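# Slide held gear onto shaft meshing with neighbours

## Task

The left hand is holding a gear a little above the top of a shaft. Lower the gear onto that shaft until it is fully seated and sits perpendicular to the shaft, with its teeth engaged with both adjacent gears. Forcing or wedging it too hard counts as a failure.

## Robot and tools

Robot: two arms, left_arm and right_arm, each carrying a five-finger hand (left_arm has a left hand, the mirror of the right one). Base positions in the scene frame: left_arm at (-0.034, +0.328, 0) m, right_arm at (-0.026, -0.354, 0) m, both nearly unrotated. Four cameras, each 672x504: cam_high and cam_low (fixed), cam_left_wrist and cam_right_wrist (on the hands).

Scene frame: origin at table-top height halfway between the nominal bases; +z up, +x out over the table, +y toward left_arm. Image left/right does not match arm names. Reported end_effector_position (m), end_effector_quat_wxyz and velocities are in this frame and may be off by a few cm.

Hand point: a point fixed to the palm, 0.05 m in front of it and 0.15 m out from the wrist flange. Its +z runs along the straight fingers, +y points out of the palm. +x runs across the palm: on the right hand away from the thumb, on the left hand toward the thumb. Fingertips extend 0.06-0.07 m past the point along +z and sit about 0.06 m behind it along -y. A bracket on the little-finger side of the wrist can strike things; the wrist can hang below the hand point and reach the table first.

The 28-number row (used by execute_actions and move), every value in [-1, 1], always containing both arms: left dx, dy, dz, rx, ry, rz; left little, ring, middle, index, thumb_bend, thumb_turn, force_limit, speed; then the same fourteen for the right arm. The six pose numbers are an offset, not a pose: they are counted from that arm's Hand target as it stood when the action or move began, along the Hand target's own axes. 1.0 equals 0.6 m of travel or 180 degrees; rx, ry, rz form a single rotation vector. All six at 0 re-commands the current Hand target. Resending the same offset in a new call moves the arm further. The controller limits the commanded orientation to 32 degrees from the measured one per step.

Hand numbers are absolute targets: fingers and thumb_bend +1 straight/open, -1 curled/closed; thumb_turn +1 beside the palm, -1 across in front of it. force_limit maps -1 to about 0 N and +1 to 10 N at the fingertip (15 N for the two thumb motors). speed rises from near zero at -1 to full at +0.48 and stays full up to +1. There is no keep-as-is value: to leave a hand unchanged, resend the eight numbers last executed for it; if none were sent yet, use its hand_measured six values plus hand_force_limit and hand_speed. For a gentle grip use speed at or below -0.94. Holding the gear steady means repeating the left hand's numbers exactly.

Tools:
- execute_actions: actions is a list of actions; each action is up to 15 rows, one per 1/30 s step, a short list repeating its final row; each action lasts 0.5 s. Every row counts from the action's starting Hand target. cameras: names, ["all"] or []; default gives images only for an empty list.
- move: target is one row or up to 15 rows, each offset from the same starting Hand targets. speed in m/s (0.002 to 3.6, default 0.25; turning up to twice that in rad/s), one value or one per target. blend in m for rounding corners in a list (0 = stop at each). stop_force in N (3 to 120, one value for both arms) ends an arm's path when its wrist sensor feels that much push against the motion; use it with slow speeds for contact, but not when the hand rotates, and omit it when pulling away from a contact. zero (default true) re-zeroes the sensor first. blocking=false returns early (not allowed with stop_force). Paths are straight, do not avoid obstacles, lag and can overshoot; a move is capped at 10 s.
- wait: seconds 0 to 10; arms hold their last command.
- stop: brakes a running move.
- zoom_image: camera and region [x0, y0, x1, y1] in pixels, at most 504 wide and high, from that camera's newest image.
- show_instructions: shows the reference pages.
- zero_wrist_force: arm left_arm or right_arm; offsets later wrist readings.
- finished_scene: optional scene 1; final, the gear must stay seated without the robot.

Results: each call returns the state. Hand target is the last commanded pose (after clipping); the actual hand point often rests short of it, and the next command asks for it again. The move: line reports done, off_target, moving, held or fault and any limits (paced = clipped, held = steps withheld); done does not prove no contact. hand_measured, hand_stopped_by (moving, target, force, stalled, fault) and hand_load_n list six values in motor order; a load dropping to about 0 signals a lost grip. Wrist force and Wrist torque are in the end effector's own axes, with a third line giving the peak since last shown; a surface push reads as force into the arm. Joint torques include the arm's own weight. MOTOR HOT appears at 70 °C; at 85 °C the arm brakes for 30-60 s.

Avoid: the arms are stiff, so aiming even slightly beyond a firm contact can trigger a fault. A joint torque over its limit (wrist joints 14.5, 14.5, 13.2 N m) or an external force near 150 N stops the arm for 10 s. For this job lower the gear slowly with a small stop_force, keep it level over the shaft, and never jam it. Do not let the arms touch or squeeze each other, do not drop the gear or let anything leave the table, and avoid overloading the fingers.

Each tool is called after "Call:" in YAML: its name, and indented under it one key for each argument.

Reference images:

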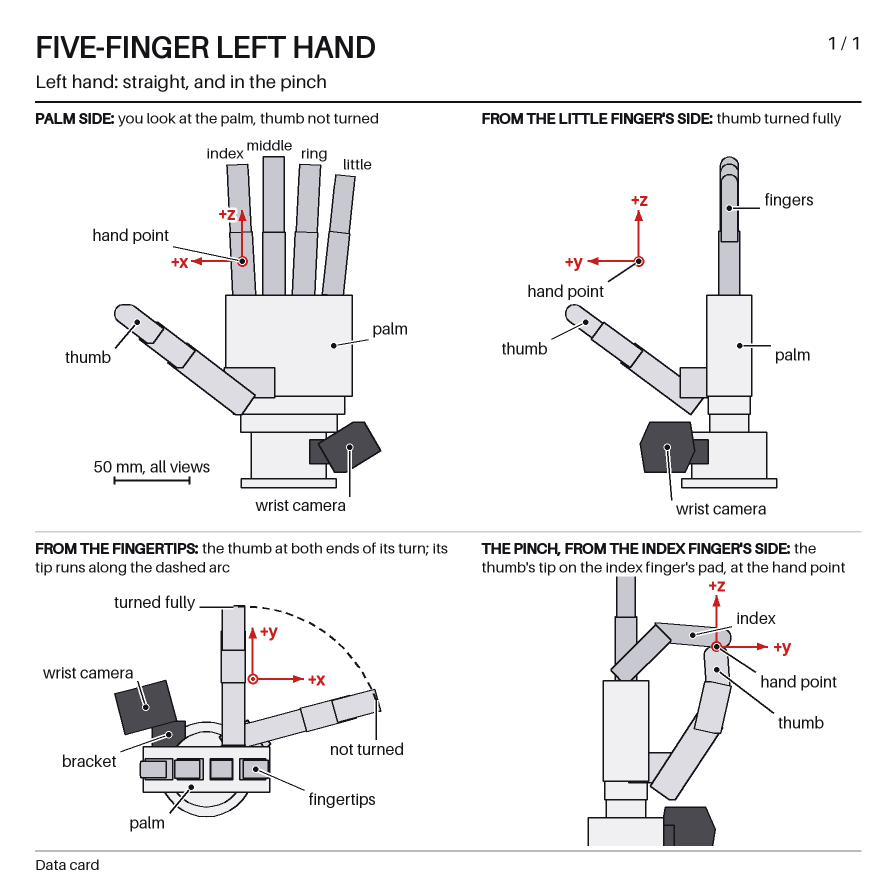

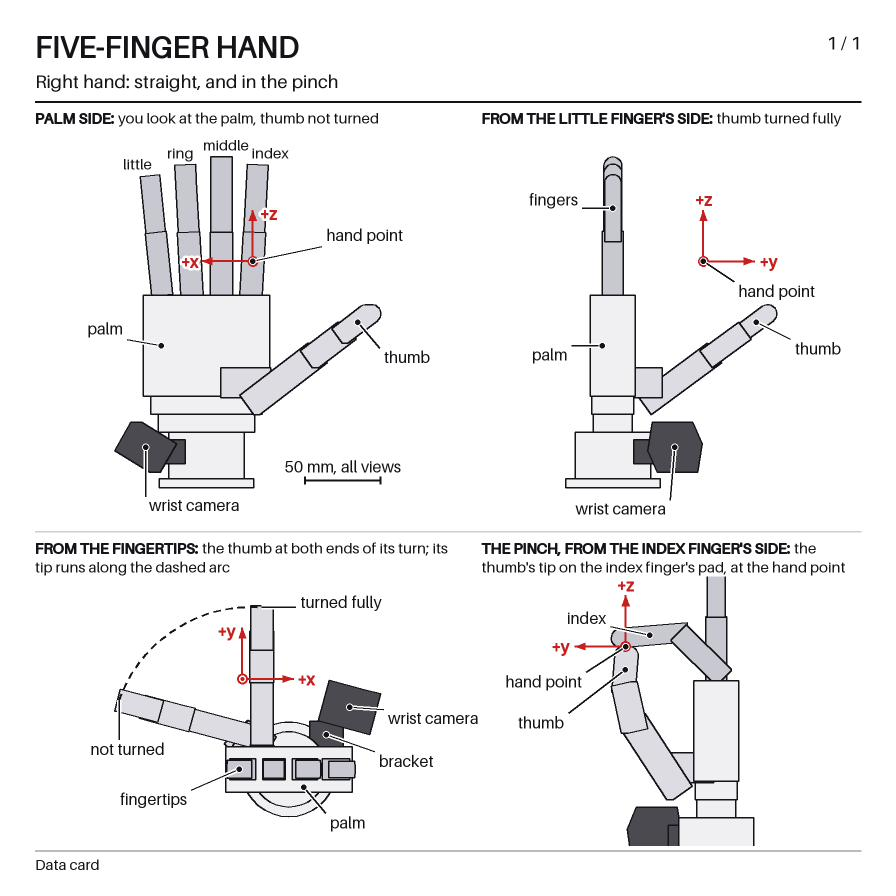

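## Session

Call:
execute_actions:
  actions: []

Scene clock: 0.00 s.
left_arm: end_effector_position=(+0.3611, +0.0909, +0.1660) hand_measured=(-1.000, -1.000, +0.048, +0.040, +0.032, -0.922) hand_load_n=(+0.0, +0.0, +10.0, +12.0, +3.5, -1.5) hand_stopped_by=(target, target, force, force, target, target) hand_force_limit=1.00 hand_speed=-0.90 end_effector_quat_wxyz=(-0.570, +0.783, -0.193, +0.157) | right_arm: end_effector_position=(+0.2473, -0.2380, +0.2094) hand_measured=(+1.000, +1.000, +1.000, +1.000, +1.000, +1.000) hand_load_n=(+0.0, +0.0, +0.0, +0.0, +0.0, +0.0) hand_stopped_by=(target, target, target, target, target, target) hand_force_limit=0.00 hand_speed=-0.80 end_effector_quat_wxyz=(+0.000, +0.012, +1.000, +0.000)
Joint positions: left_arm=[2.426 -1.73 -2.028 -1.57 -3.518 -2.249] | right_arm=[-0.316 -1.723 2.042 1.252 1.571 -1.887]
Joint velocities: within noise
Joint torques (N m): no reading
Motor temperatures (°C): left_arm=[27 28 25 29 36 33] | right_arm=[31 29 24 34 31 31]
Wrist force (N): no reading
Wrist torque (N m): no reading
Wrist force, peak (N): no reading
Hand target: left_arm +0.3611, +0.0909, +0.1660; -0.570, +0.783, -0.193, +0.157 | right_arm +0.2473, -0.2380, +0.2094; +0.000, +0.012, +1.000, +0.000

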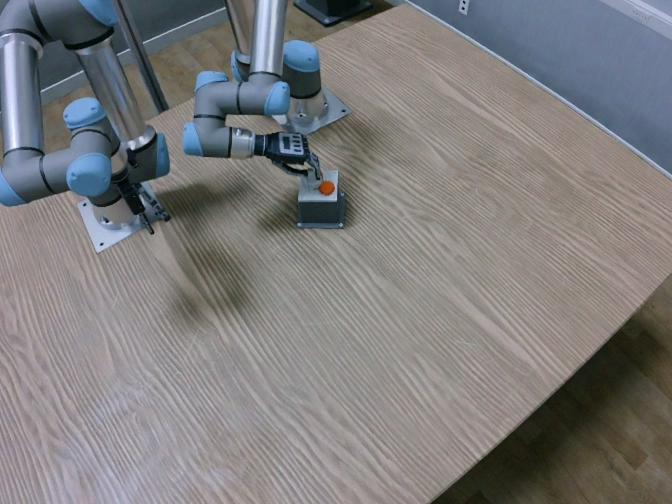

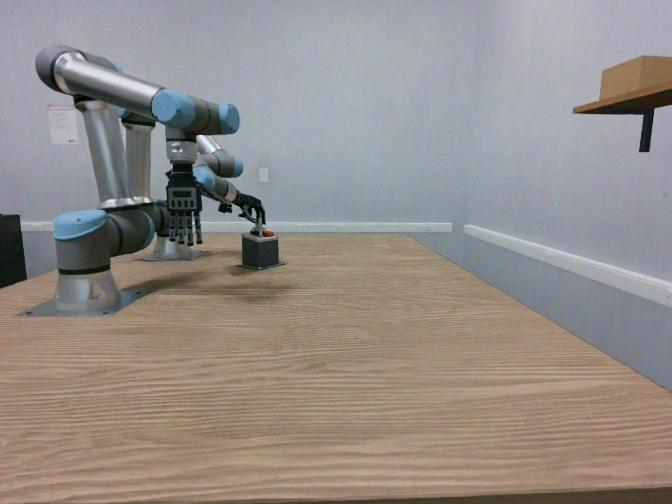

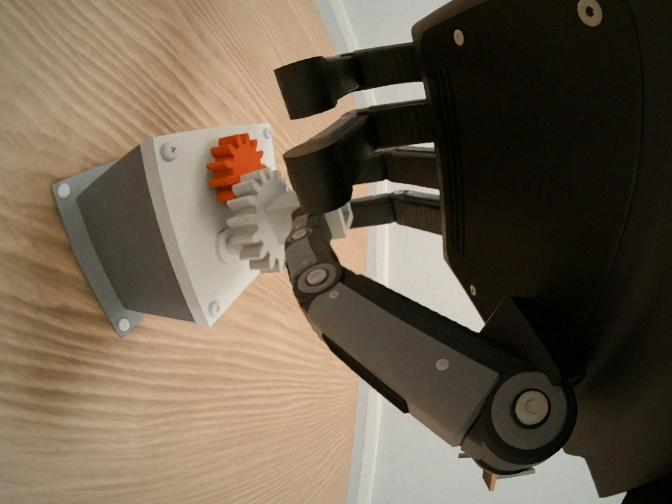

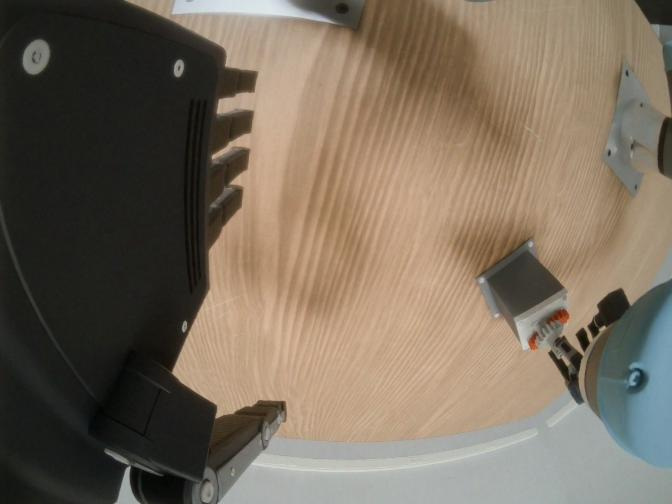

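Call:
zoom_image:
  camera: "cam_left_wrist"
  region: [130, 110, 380, 300]

Call:
zoom_image:
  camera: "cam_high"
  region: [270, 140, 380, 240]

Call:
zoom_image:
  camera: "cam_low"
  region: [210, 180, 310, 280]

Call:
zoom_image:
  camera: "cam_right_wrist"
  region: [460, 220, 660, 420]

Scaled by 2.016 from the camera's 672x504 image, which has a finer 960x720 frame.

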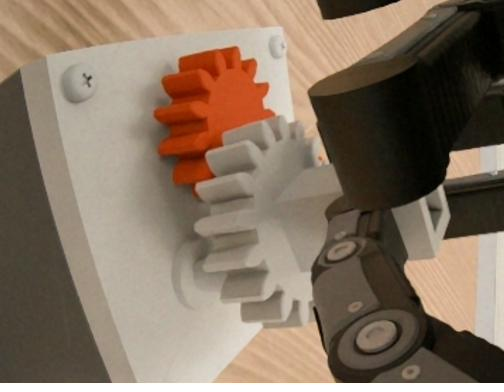

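Scaled by 4.582 from the camera's 672x504 image, which has a finer 960x720 frame.

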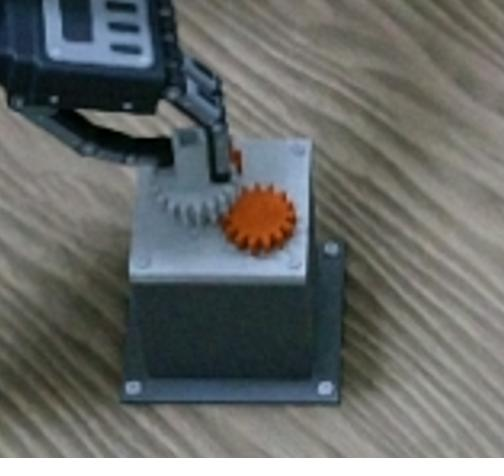

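Scaled by 5.040 from the camera's 672x504 image, which has a finer 960x720 frame.

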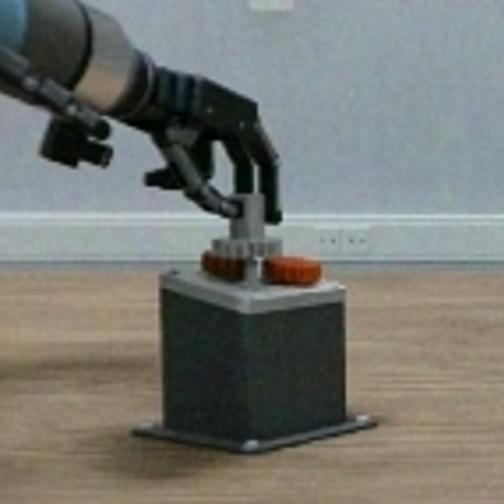

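Scaled by 2.520 from the camera's 672x504 image, which has a finer 960x720 frame.

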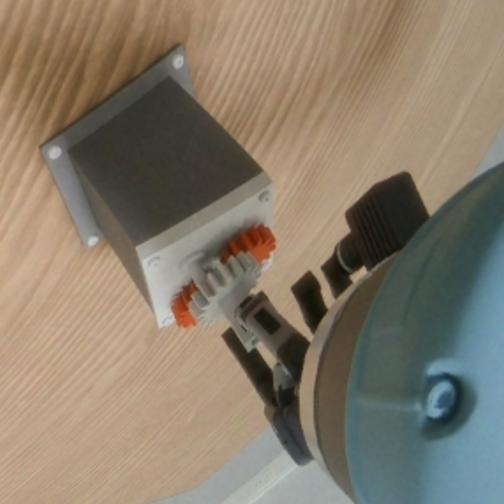

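Call:
zoom_image:
  camera: "cam_right_wrist"
  region: [500, 290, 600, 370]

Call:
zoom_image:
  camera: "cam_left_wrist"
  region: [195, 125, 315, 285]

Call:
zoom_image:
  camera: "cam_low"
  region: [236, 210, 286, 250]

Call:
zoom_image:
  camera: "cam_high"
  region: [296, 160, 346, 205]

Scaled by 5.040 from the camera's 672x504 image, which has a finer 960x720 frame.

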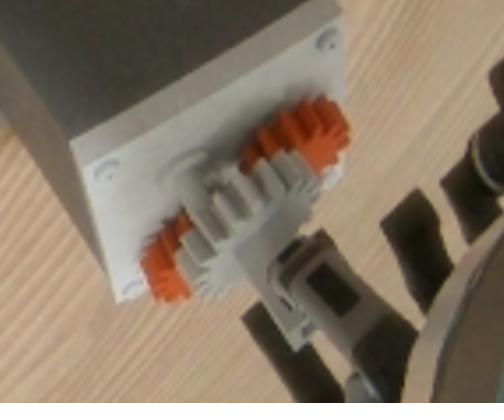

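Scaled by 3.150 from the camera's 672x504 image, which has a finer 960x720 frame.

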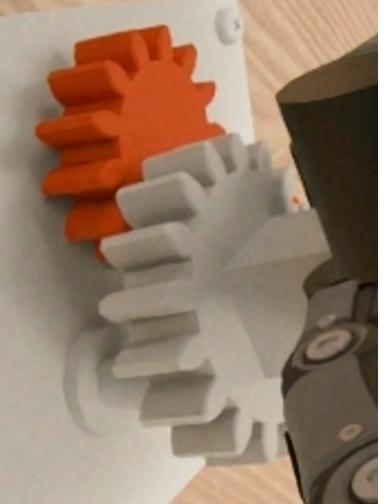

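Scaled by 10.080 from the camera's 672x504 image, which has a finer 960x720 frame.

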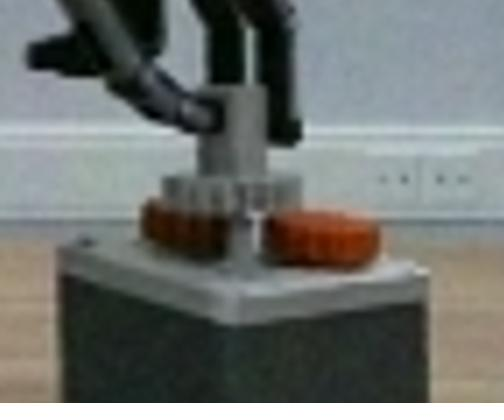

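Scaled by 10.080 from the camera's 672x504 image, which has a finer 960x720 frame.

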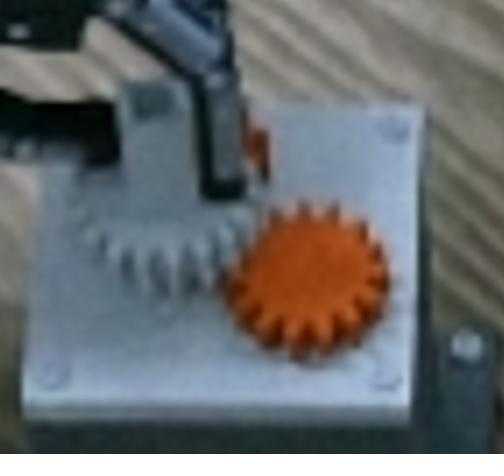

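Call:
move:
  target:
    - [0,0,0,0,0,0,-1,-1,0.048,0.040,0.032,-0.922,1.0,-0.9,-0.421,0,0,0,0,0,1,1,1,1,1,1,0,-0.8]
    - [0,0,0,0,0,0,-1,-1,0.048,0.040,0.032,-0.922,1.0,-0.9,-0.421,0.25,0,0,0,0,1,1,1,1,1,1,0,-0.8]
  blend: [0.04, 0]
  speed: 0.2
  cameras: ["all"]

Scene clock: 67.20 s.
left_arm: end_effector_position=(+0.3611, +0.0909, +0.1660) hand_measured=(-1.000, -1.000, +0.048, +0.042, +0.032, -0.922) hand_load_n=(+0.0, +0.0, +10.0, +11.0, +3.5, -1.5) hand_stopped_by=(target, target, force, force, target, target) hand_force_limit=1.00 hand_speed=-0.90 end_effector_quat_wxyz=(-0.570, +0.783, -0.193, +0.157) | right_arm: end_effector_position=(+0.5033, -0.0942, +0.2094) hand_measured=(+1.000, +1.000, +1.000, +1.000, +1.000, +1.000) hand_load_n=(+0.0, -0.5, +0.0, +0.0, +0.0, +0.0) hand_stopped_by=(target, target, target, target, target, target) hand_force_limit=0.00 hand_speed=-0.80 end_effector_quat_wxyz=(+0.000, +0.012, +1.000, +0.000)
Joint positions: left_arm=[2.426 -1.73 -2.028 -1.57 -3.518 -2.249] | right_arm=[0.155 -0.996 1.149 1.418 1.571 -1.416]
Joint torques (N m): left_arm=[2.97 29.61 19.12 2.77 2.06 -0.19] | right_arm=[8.57 -29.65 -29.45 5.11 1.38 2.04]
Wrist force (N): left_arm=[-0.1 -0.2 -0.2] | right_arm=[0.0 0.1 0.0]
Wrist torque (N m): left_arm=[-0.01 0.01 0.00] | right_arm=[0.03 -0.02 -0.11]
Wrist force, peak (N): left_arm=[-0.2 -0.1 -0.5] | right_arm=[1.0 0.0 -0.1]
Hand target: left_arm +0.3611, +0.0909, +0.1660; -0.570, +0.783, -0.193, +0.157 | right_arm +0.5033, -0.0940, +0.2094; +0.000, +0.012, +1.000, +0.000
Off the commanded pose: left_arm 0.000 m, 0 deg | right_arm 0.000 m, 0 deg.
move: done; blend cut to 0 m at target 1
camera_calibration:
cam_right_wrist: T_world_to_cam=[[-0.204957, 0.977212, 0.0552278, 0.185178], [0.842626, 0.147459, 0.517917, -0.514821], [0.49797, 0.152687, -0.853646, 0.0574051], [0, 0, 0, 1]] pos_world=[0.443169, -0.113808, 0.305411]

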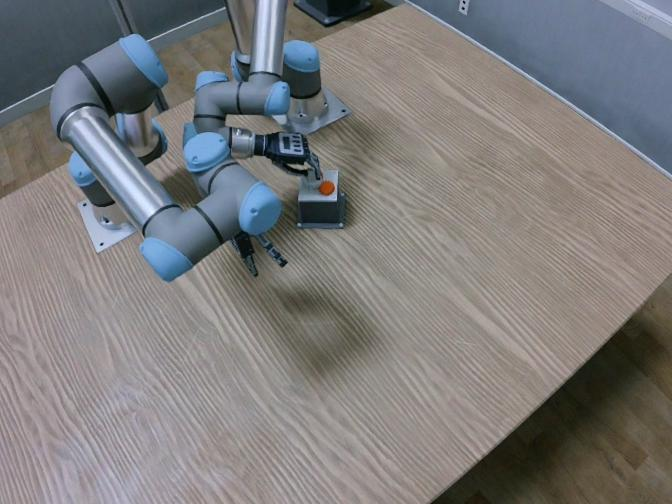

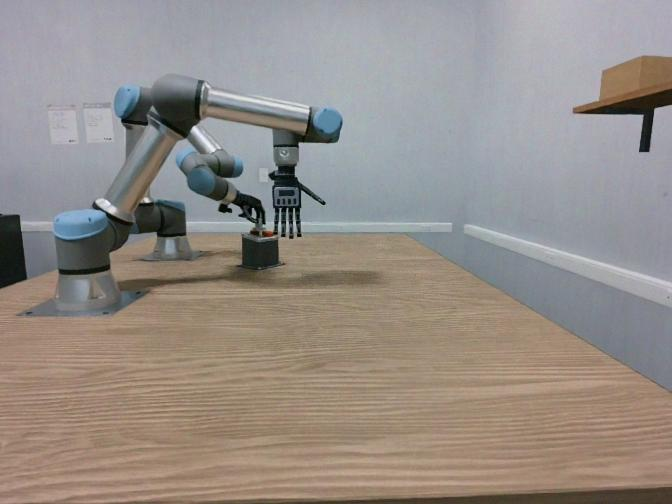

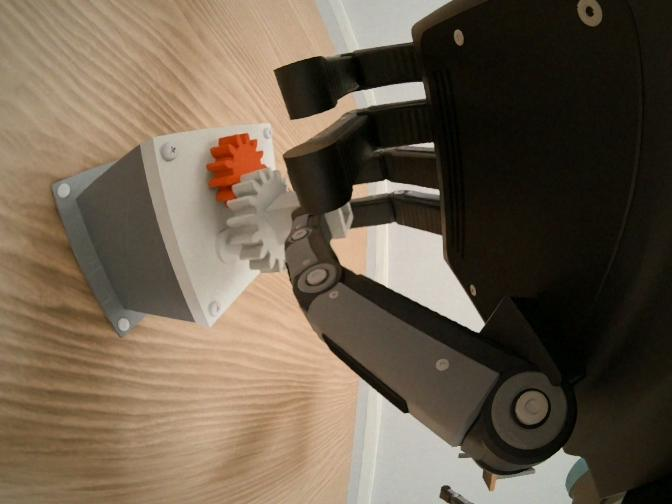

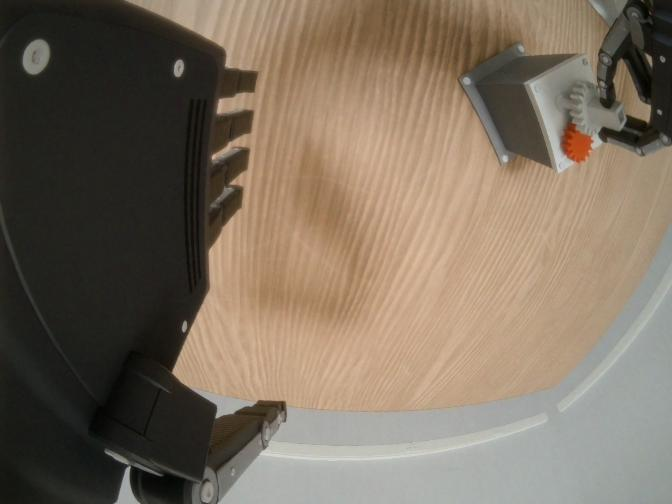

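Call:
zoom_image:
  camera: "cam_right_wrist"
  region: [520, 50, 640, 180]

Scaled by 3.877 from the camera's 672x504 image, which has a finer 960x720 frame.

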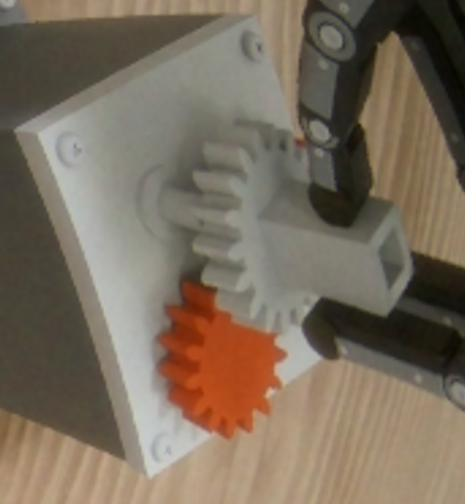

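Call:
move:
  target: [0,0,0,0,0,0,-1,-1,0.048,0.040,0.032,-0.922,1.0,-0.9,0.095,0.133,0.041,0,0,-0.25,1,1,1,1,1,1,0,-0.8]
  speed: 0.3
  cameras: ["all"]

Scene clock: 84.40 s.
left_arm: end_effector_position=(+0.3611, +0.0909, +0.1660) hand_measured=(-1.000, -1.000, +0.048, +0.042, +0.032, -0.922) hand_load_n=(+0.0, +0.0, +10.0, +11.0, +3.5, -1.5) hand_stopped_by=(target, target, force, force, target, target) hand_force_limit=1.00 hand_speed=-0.90 end_effector_quat_wxyz=(-0.570, +0.783, -0.193, +0.157) | right_arm: end_effector_position=(+0.4483, -0.0129, +0.1848) hand_measured=(+1.000, +1.000, +1.000, +1.000, +1.000, +1.000) hand_load_n=(+0.0, +0.0, +0.0, +0.0, +0.0, +0.0) hand_stopped_by=(target, target, target, target, target, target) hand_force_limit=0.00 hand_speed=-0.80 end_effector_quat_wxyz=(+0.000, -0.371, +0.928, +0.000)
Joint positions: left_arm=[2.426 -1.73 -2.028 -1.57 -3.518 -2.249] | right_arm=[0.296 -0.907 1.067 1.411 1.571 -2.06]
Joint torques (N m): left_arm=[4.36 32.77 20.38 2.87 2.52 -0.33] | right_arm=[6.85 -32.97 -28.66 5.19 -0.67 -1.31]
Wrist force (N): left_arm=[0.0 0.0 -0.3] | right_arm=[-0.2 -0.2 0.2]
Wrist torque (N m): left_arm=[0.00 0.00 0.00] | right_arm=[-0.03 0.02 0.06]
Wrist force, peak (N): left_arm=[-0.2 -0.3 -0.4] | right_arm=[0.3 -0.2 0.5]
Hand target: left_arm +0.3611, +0.0909, +0.1660; -0.570, +0.783, -0.193, +0.157 | right_arm +0.4483, -0.0129, +0.1848; +0.000, -0.372, +0.928, +0.000
Off the commanded pose: left_arm 0.000 m, 0 deg | right_arm 0.000 m, 0 deg.
move: done
camera_calibration:
cam_right_wrist: T_world_to_cam=[[-0.835677, 0.546445, 0.0551544, 0.373092], [0.491856, 0.699925, 0.517864, -0.303306], [0.24438, 0.459895, -0.853683, 0.169053], [0, 0, 0, 1]] pos_world=[0.419655, -0.0693294, 0.280811]

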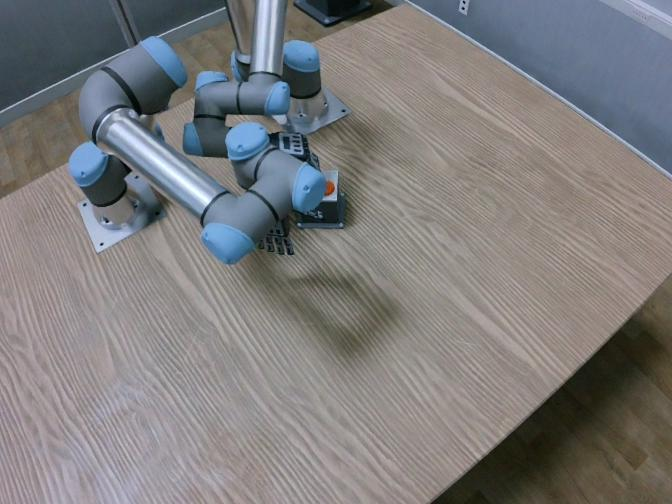

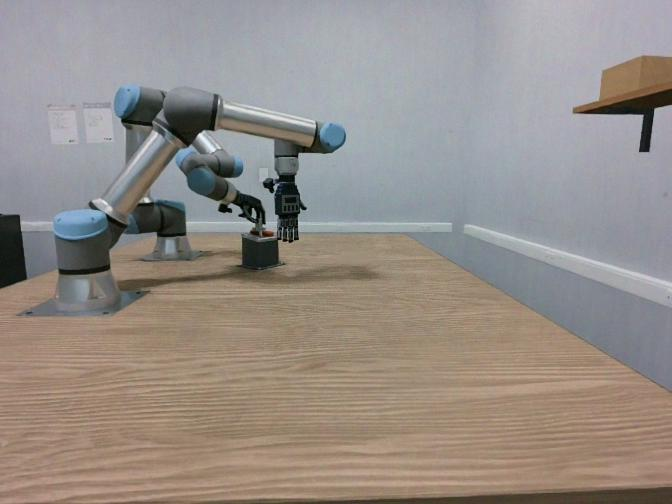

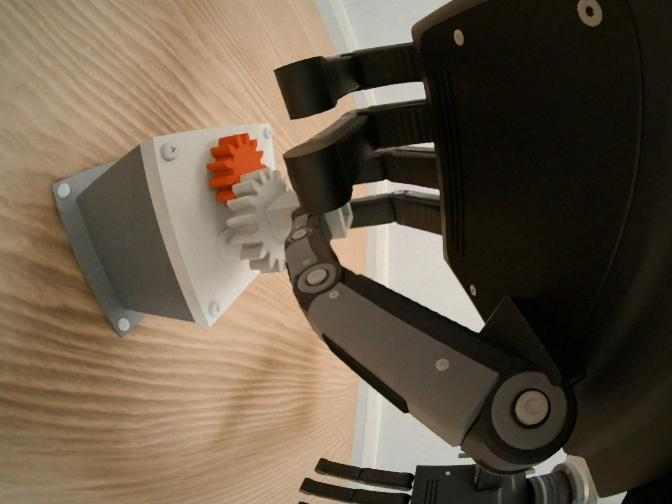

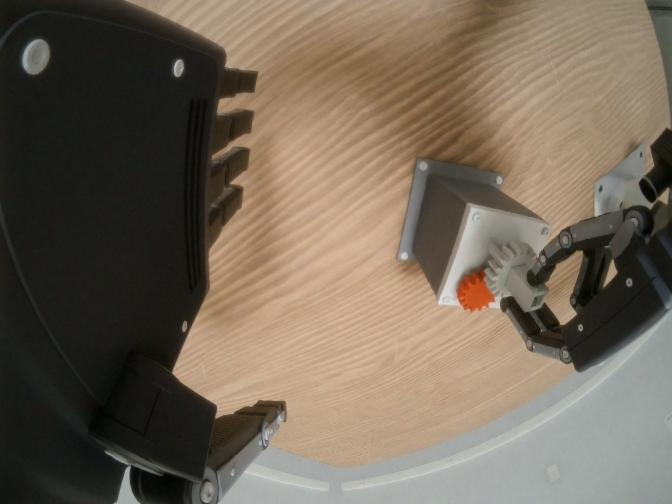

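Call:
zoom_image:
  camera: "cam_right_wrist"
  region: [430, 200, 560, 320]

Call:
zoom_image:
  camera: "cam_right_wrist"
  region: [475, 225, 535, 285]

Scaled by 3.877 from the camera's 672x504 image, which has a finer 960x720 frame.

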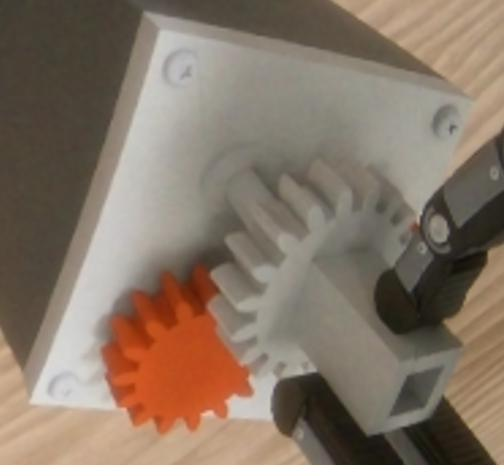

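Scaled by 8.400 from the camera's 672x504 image, which has a finer 960x720 frame.

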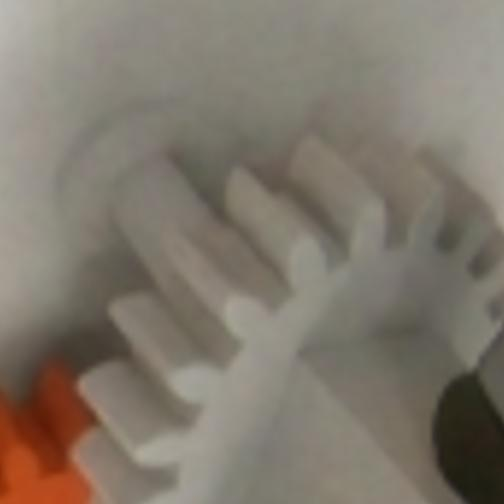

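Call:
zoom_image:
  camera: "cam_right_wrist"
  region: [480, 235, 555, 315]

Call:
zoom_image:
  camera: "cam_left_wrist"
  region: [210, 155, 360, 285]

Scaled by 6.300 from the camera's 672x504 image, which has a finer 960x720 frame.

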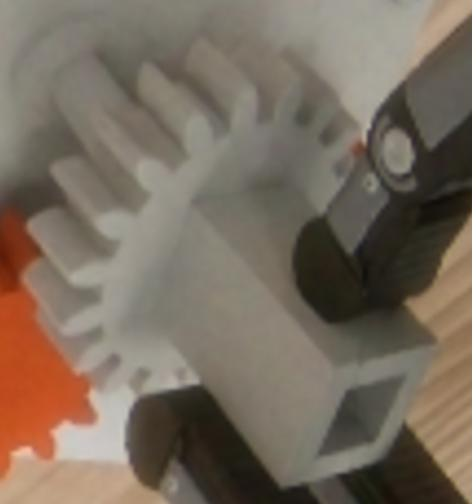

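Scaled by 3.360 from the camera's 672x504 image, which has a finer 960x720 frame.

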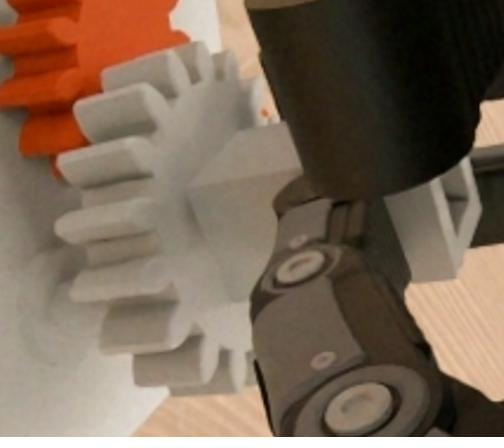

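Call:
zoom_image:
  camera: "cam_left_wrist"
  region: [205, 215, 255, 275]

Call:
zoom_image:
  camera: "cam_left_wrist"
  region: [220, 160, 300, 280]

Call:
zoom_image:
  camera: "cam_right_wrist"
  region: [475, 230, 515, 270]

Call:
zoom_image:
  camera: "cam_right_wrist"
  region: [480, 238, 540, 298]

Scaled by 8.400 from the camera's 672x504 image, which has a finer 960x720 frame.

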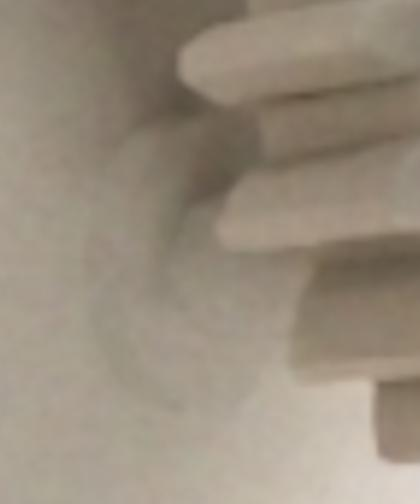

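Scaled by 4.200 from the camera's 672x504 image, which has a finer 960x720 frame.

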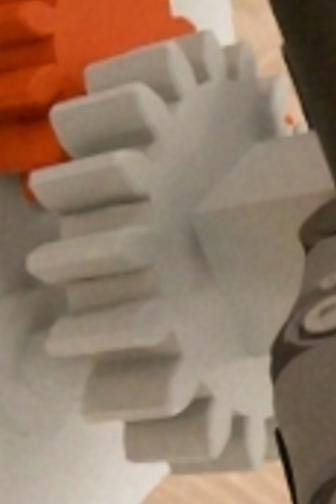

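Scaled by 12.600 from the camera's 672x504 image, which has a finer 960x720 frame.

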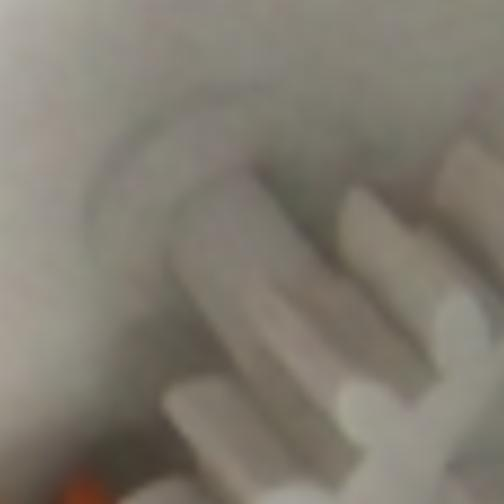

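Scaled by 8.400 from the camera's 672x504 image, which has a finer 960x720 frame.

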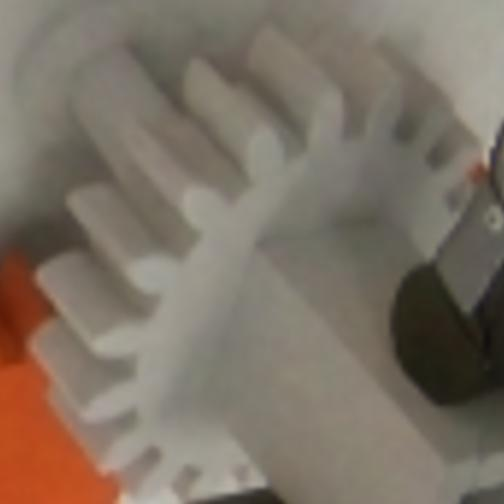

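Call:
move:
  target: [0,0,0,0,0,0,-1,-1,0.048,0.040,0.032,-0.922,1.0,-0.9,-0.0543,-0.0679,0.0913,-0.2375,-0.0949,0.2290,1,1,1,1,1,1,0,-0.8]
  speed: 0.3
  cameras: ["all"]

Scene clock: 137.57 s.
left_arm: end_effector_position=(+0.3611, +0.0909, +0.1660) hand_measured=(-1.000, -1.000, +0.048, +0.042, +0.032, -0.922) hand_load_n=(+0.0, +0.0, +10.0, +11.0, +3.5, -1.0) hand_stopped_by=(target, target, force, force, target, target) hand_force_limit=1.00 hand_speed=-0.90 end_effector_quat_wxyz=(-0.570, +0.783, -0.193, +0.157) | right_arm: end_effector_position=(+0.4999, -0.0199, +0.1300) hand_measured=(+1.000, +1.000, +1.000, +1.000, +1.000, +1.000) hand_load_n=(+0.0, +0.0, +0.0, +0.0, +0.0, +0.0) hand_stopped_by=(target, target, target, target, target, target) hand_force_limit=0.00 hand_speed=-0.80 end_effector_quat_wxyz=(+0.000, -0.001, +0.924, +0.382)
Joint positions: left_arm=[2.426 -1.73 -2.028 -1.57 -3.518 -2.249] | right_arm=[-0.015 -0.877 1.5 0.988 0.787 -1.629]
Joint torques (N m): left_arm=[7.27 32.25 20.93 3.15 2.86 -0.32] | right_arm=[-5.94 -53.13 -1.78 -0.14 -2.58 2.22]
Wrist force (N): left_arm=[-0.2 -0.2 -0.2] | right_arm=[-0.2 -0.8 -0.2]
Wrist torque (N m): left_arm=[-0.02 0.03 0.00] | right_arm=[0.04 0.07 -0.18]
Wrist force, peak (N): left_arm=[-0.1 -0.3 -0.5] | right_arm=[-0.1 -1.3 0.0]
Hand target: left_arm +0.3611, +0.0909, +0.1660; -0.570, +0.783, -0.193, +0.157 | right_arm +0.4999, -0.0199, +0.1300; +0.000, -0.001, +0.924, +0.383
Off the commanded pose: left_arm 0.000 m, 0 deg | right_arm 0.000 m, 0 deg.
move: done
camera_calibration:
cam_right_wrist: T_world_to_cam=[[-0.229792, 0.648177, 0.725991, 0.0349602], [0.839388, -0.245542, 0.484909, -0.483729], [0.492568, 0.720816, -0.487648, -0.053593], [0, 0, 0, 1]] pos_world=[0.440468, -0.102805, 0.183049]

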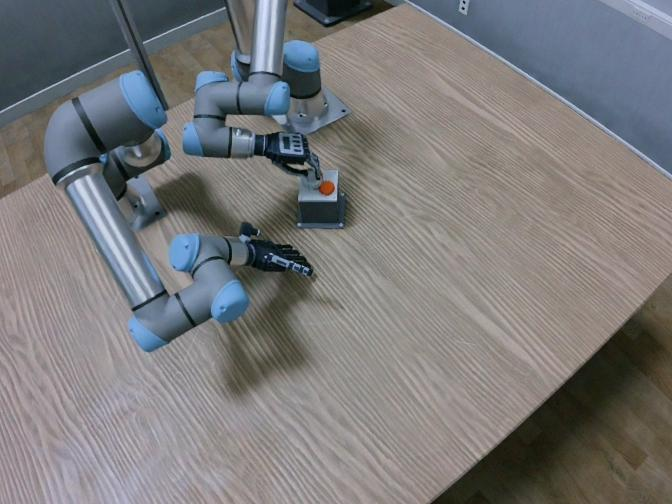

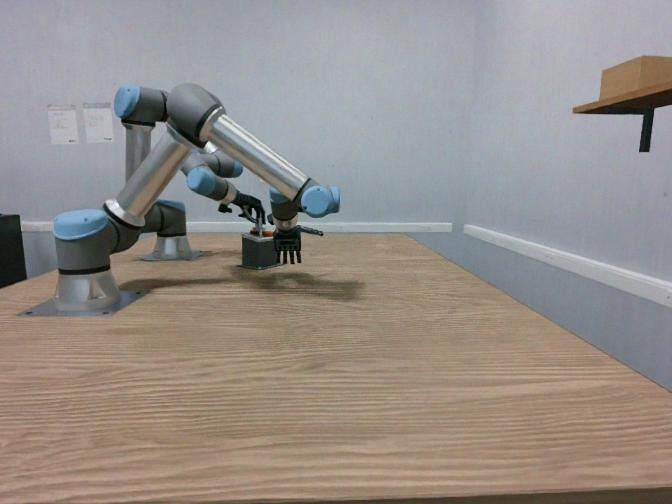

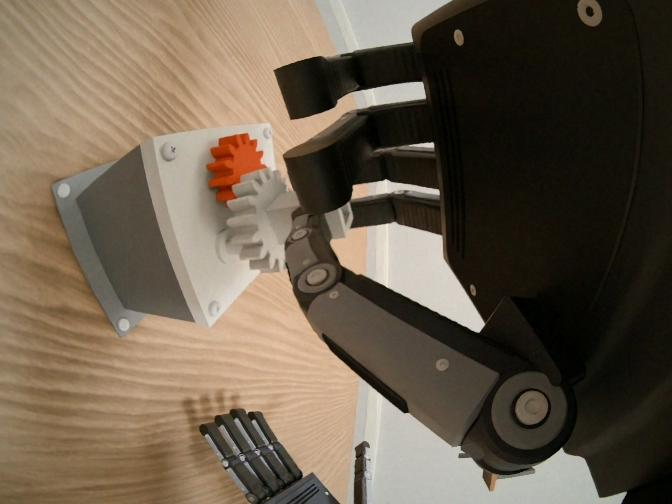

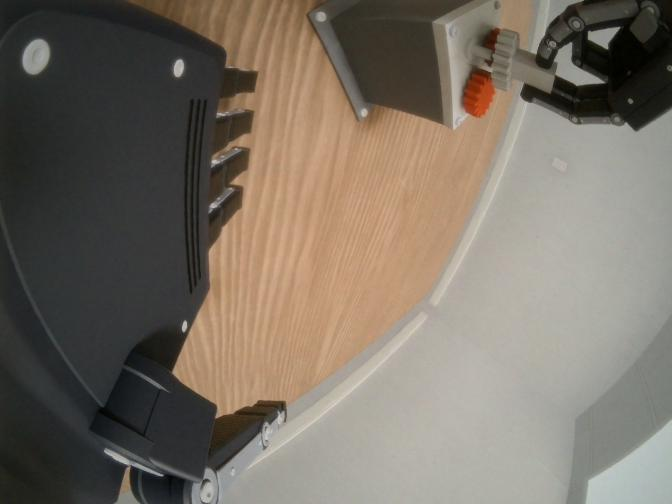

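Call:
zoom_image:
  camera: "cam_right_wrist"
  region: [440, 10, 570, 130]

Call:
zoom_image:
  camera: "cam_right_wrist"
  region: [460, 20, 520, 80]

Scaled by 3.877 from the camera's 672x504 image, which has a finer 960x720 frame.

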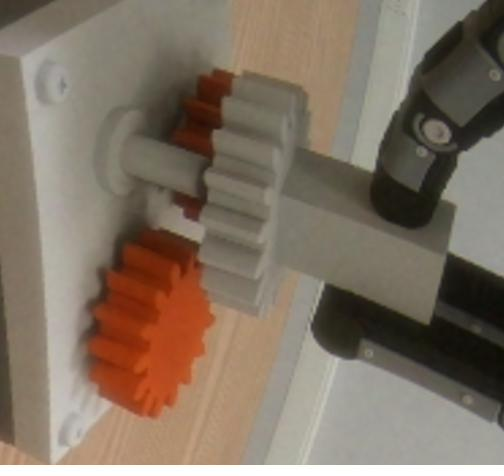

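Scaled by 8.400 from the camera's 672x504 image, which has a finer 960x720 frame.

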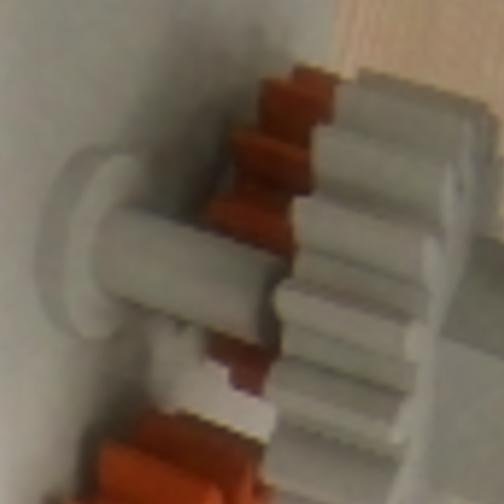

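Call:
zoom_image:
  camera: "cam_right_wrist"
  region: [490, 20, 530, 60]

Call:
zoom_image:
  camera: "cam_right_wrist"
  region: [485, 60, 525, 100]

Call:
zoom_image:
  camera: "cam_right_wrist"
  region: [462, 30, 502, 70]

Call:
zoom_image:
  camera: "cam_right_wrist"
  region: [505, 40, 565, 100]

Scaled by 12.600 from the camera's 672x504 image, which has a finer 960x720 frame.

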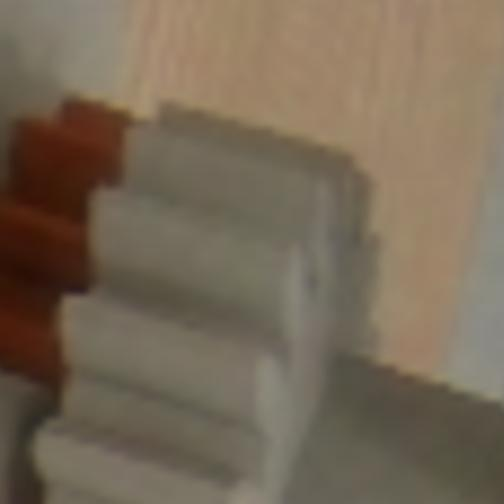

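Scaled by 12.600 from the camera's 672x504 image, which has a finer 960x720 frame.

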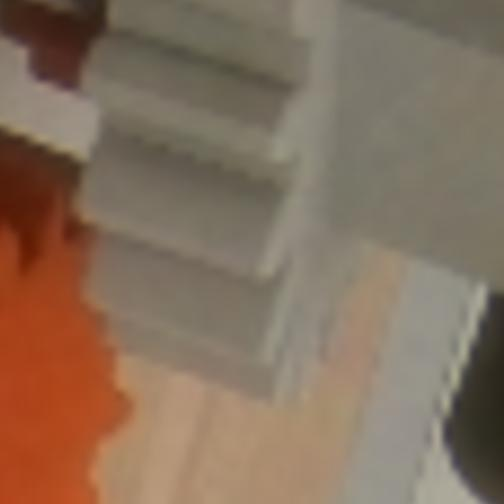

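Scaled by 12.600 from the camera's 672x504 image, which has a finer 960x720 frame.

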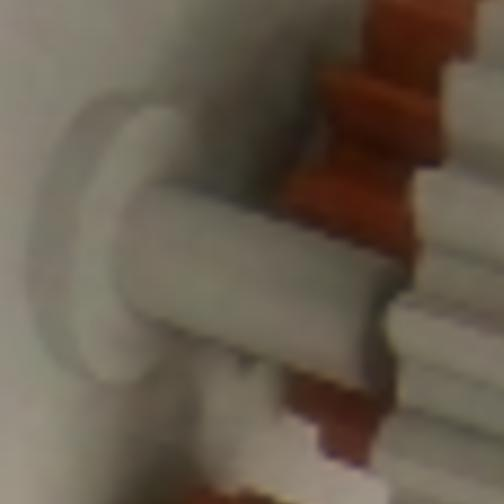

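Scaled by 8.400 from the camera's 672x504 image, which has a finer 960x720 frame.

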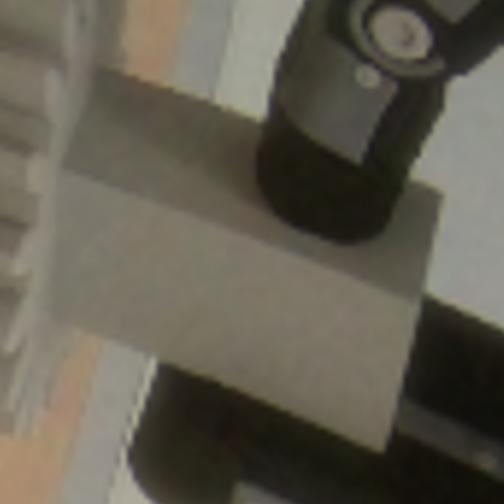

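Call:
zoom_image:
  camera: "cam_right_wrist"
  region: [455, 65, 505, 125]

Call:
zoom_image:
  camera: "cam_right_wrist"
  region: [300, 0, 520, 140]

Scaled by 8.400 from the camera's 672x504 image, which has a finer 960x720 frame.

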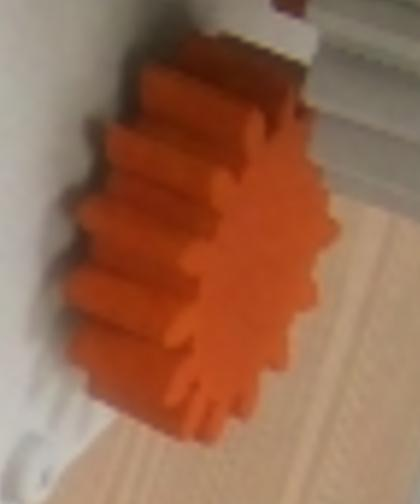

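Scaled by 2.291 from the camera's 672x504 image, which has a finer 960x720 frame.

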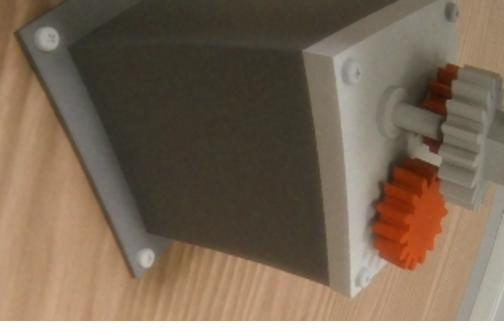

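Call:
move:
  target:
    - [0,0,0,0,0,0,-1,-1,0.048,0.040,0.032,-0.922,1.0,-0.9,0,0,0,0,0,0,-1,-1,-1,-1,1,1,0,0.3]
    - [0,0,0,0,0,0,-1,-1,0.048,0.040,0.032,-0.922,1.0,-0.9,0.0417,0.053,0.0884,0,0,0,-1,-1,-1,-1,1,1,0,0.3]
  speed: 0.15
  cameras: ["all"]

Scene clock: 204.93 s.
left_arm: end_effector_position=(+0.3611, +0.0909, +0.1660) hand_measured=(-1.000, -1.000, +0.048, +0.042, +0.032, -0.922) hand_load_n=(+0.0, +0.0, +10.5, +11.0, +3.5, -1.5) hand_stopped_by=(target, target, force, force, target, target) hand_force_limit=1.00 hand_speed=-0.90 end_effector_quat_wxyz=(-0.570, +0.783, -0.193, +0.157) | right_arm: end_effector_position=(+0.4748, +0.0400, +0.1150) hand_measured=(-1.000, -1.000, -1.000, -1.000, +1.000, +1.000) hand_load_n=(+0.0, +0.0, +0.0, +0.0, -0.5, +0.0) hand_stopped_by=(target, target, target, target, target, target) hand_force_limit=0.00 hand_speed=0.30 end_effector_quat_wxyz=(+0.000, -0.001, +0.924, +0.383)
Joint positions: left_arm=[2.426 -1.73 -2.028 -1.57 -3.518 -2.249] | right_arm=[0.109 -0.887 1.528 0.847 0.789 -1.453]
Joint torques (N m): left_arm=[7.61 32.5 21.55 3.11 2.84 -0.34] | right_arm=[8.52 -53.18 -0.71 -0.31 0.81 1.9]
Wrist force (N): left_arm=[0.0 -0.2 -0.3] | right_arm=[-0.2 -1.1 -0.1]
Wrist torque (N m): left_arm=[-0.02 -0.02 0.01] | right_arm=[-0.02 0.05 -0.19]
Wrist force, peak (N): left_arm=[-0.2 0.2 -0.5] | right_arm=[-0.9 -1.5 -0.5]
Hand target: left_arm +0.3611, +0.0909, +0.1660; -0.570, +0.783, -0.193, +0.157 | right_arm +0.4748, +0.0401, +0.1150; +0.000, -0.001, +0.924, +0.383
Off the commanded pose: left_arm 0.000 m, 0 deg | right_arm 0.000 m, 0 deg.
move: done
camera_calibration:
cam_right_wrist: T_world_to_cam=[[-0.229611, 0.648058, 0.726154, 0.00122143], [0.839275, -0.245964, 0.484892, -0.440597], [0.492845, 0.720779, -0.487423, -0.0919257], [0, 0, 0, 1]] pos_world=[0.415367, -0.0429042, 0.167948]

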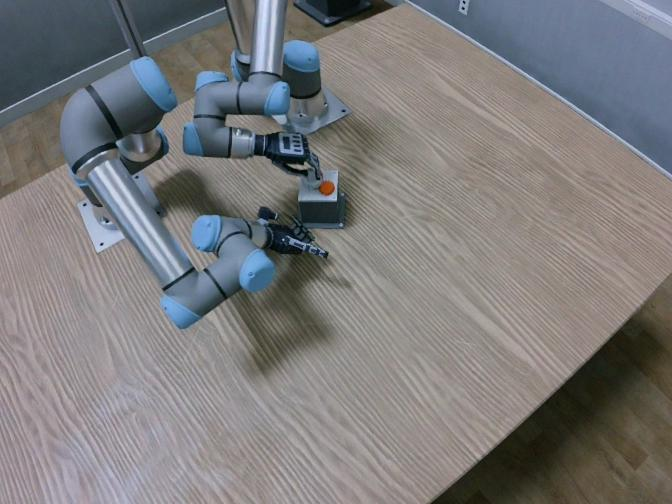

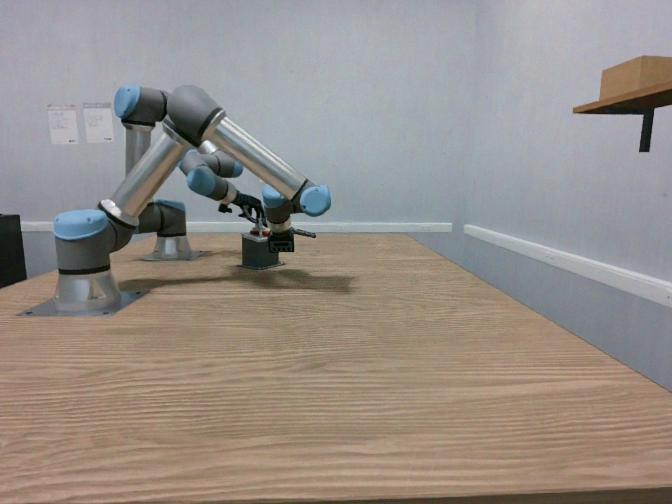

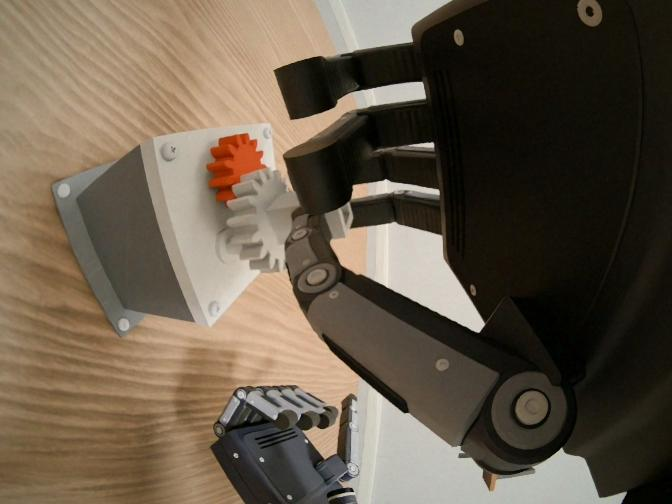

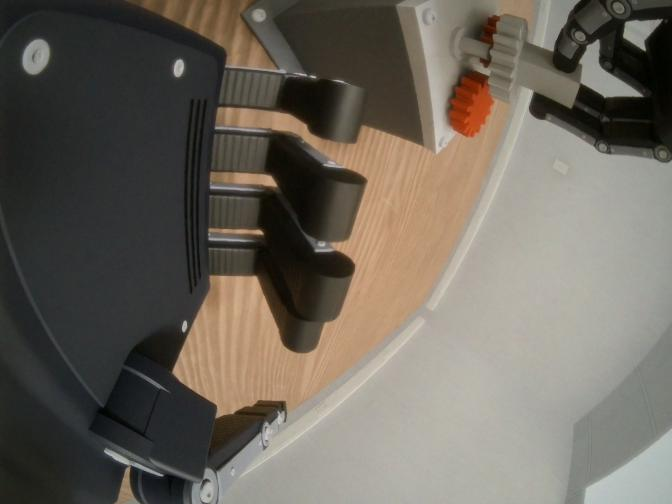

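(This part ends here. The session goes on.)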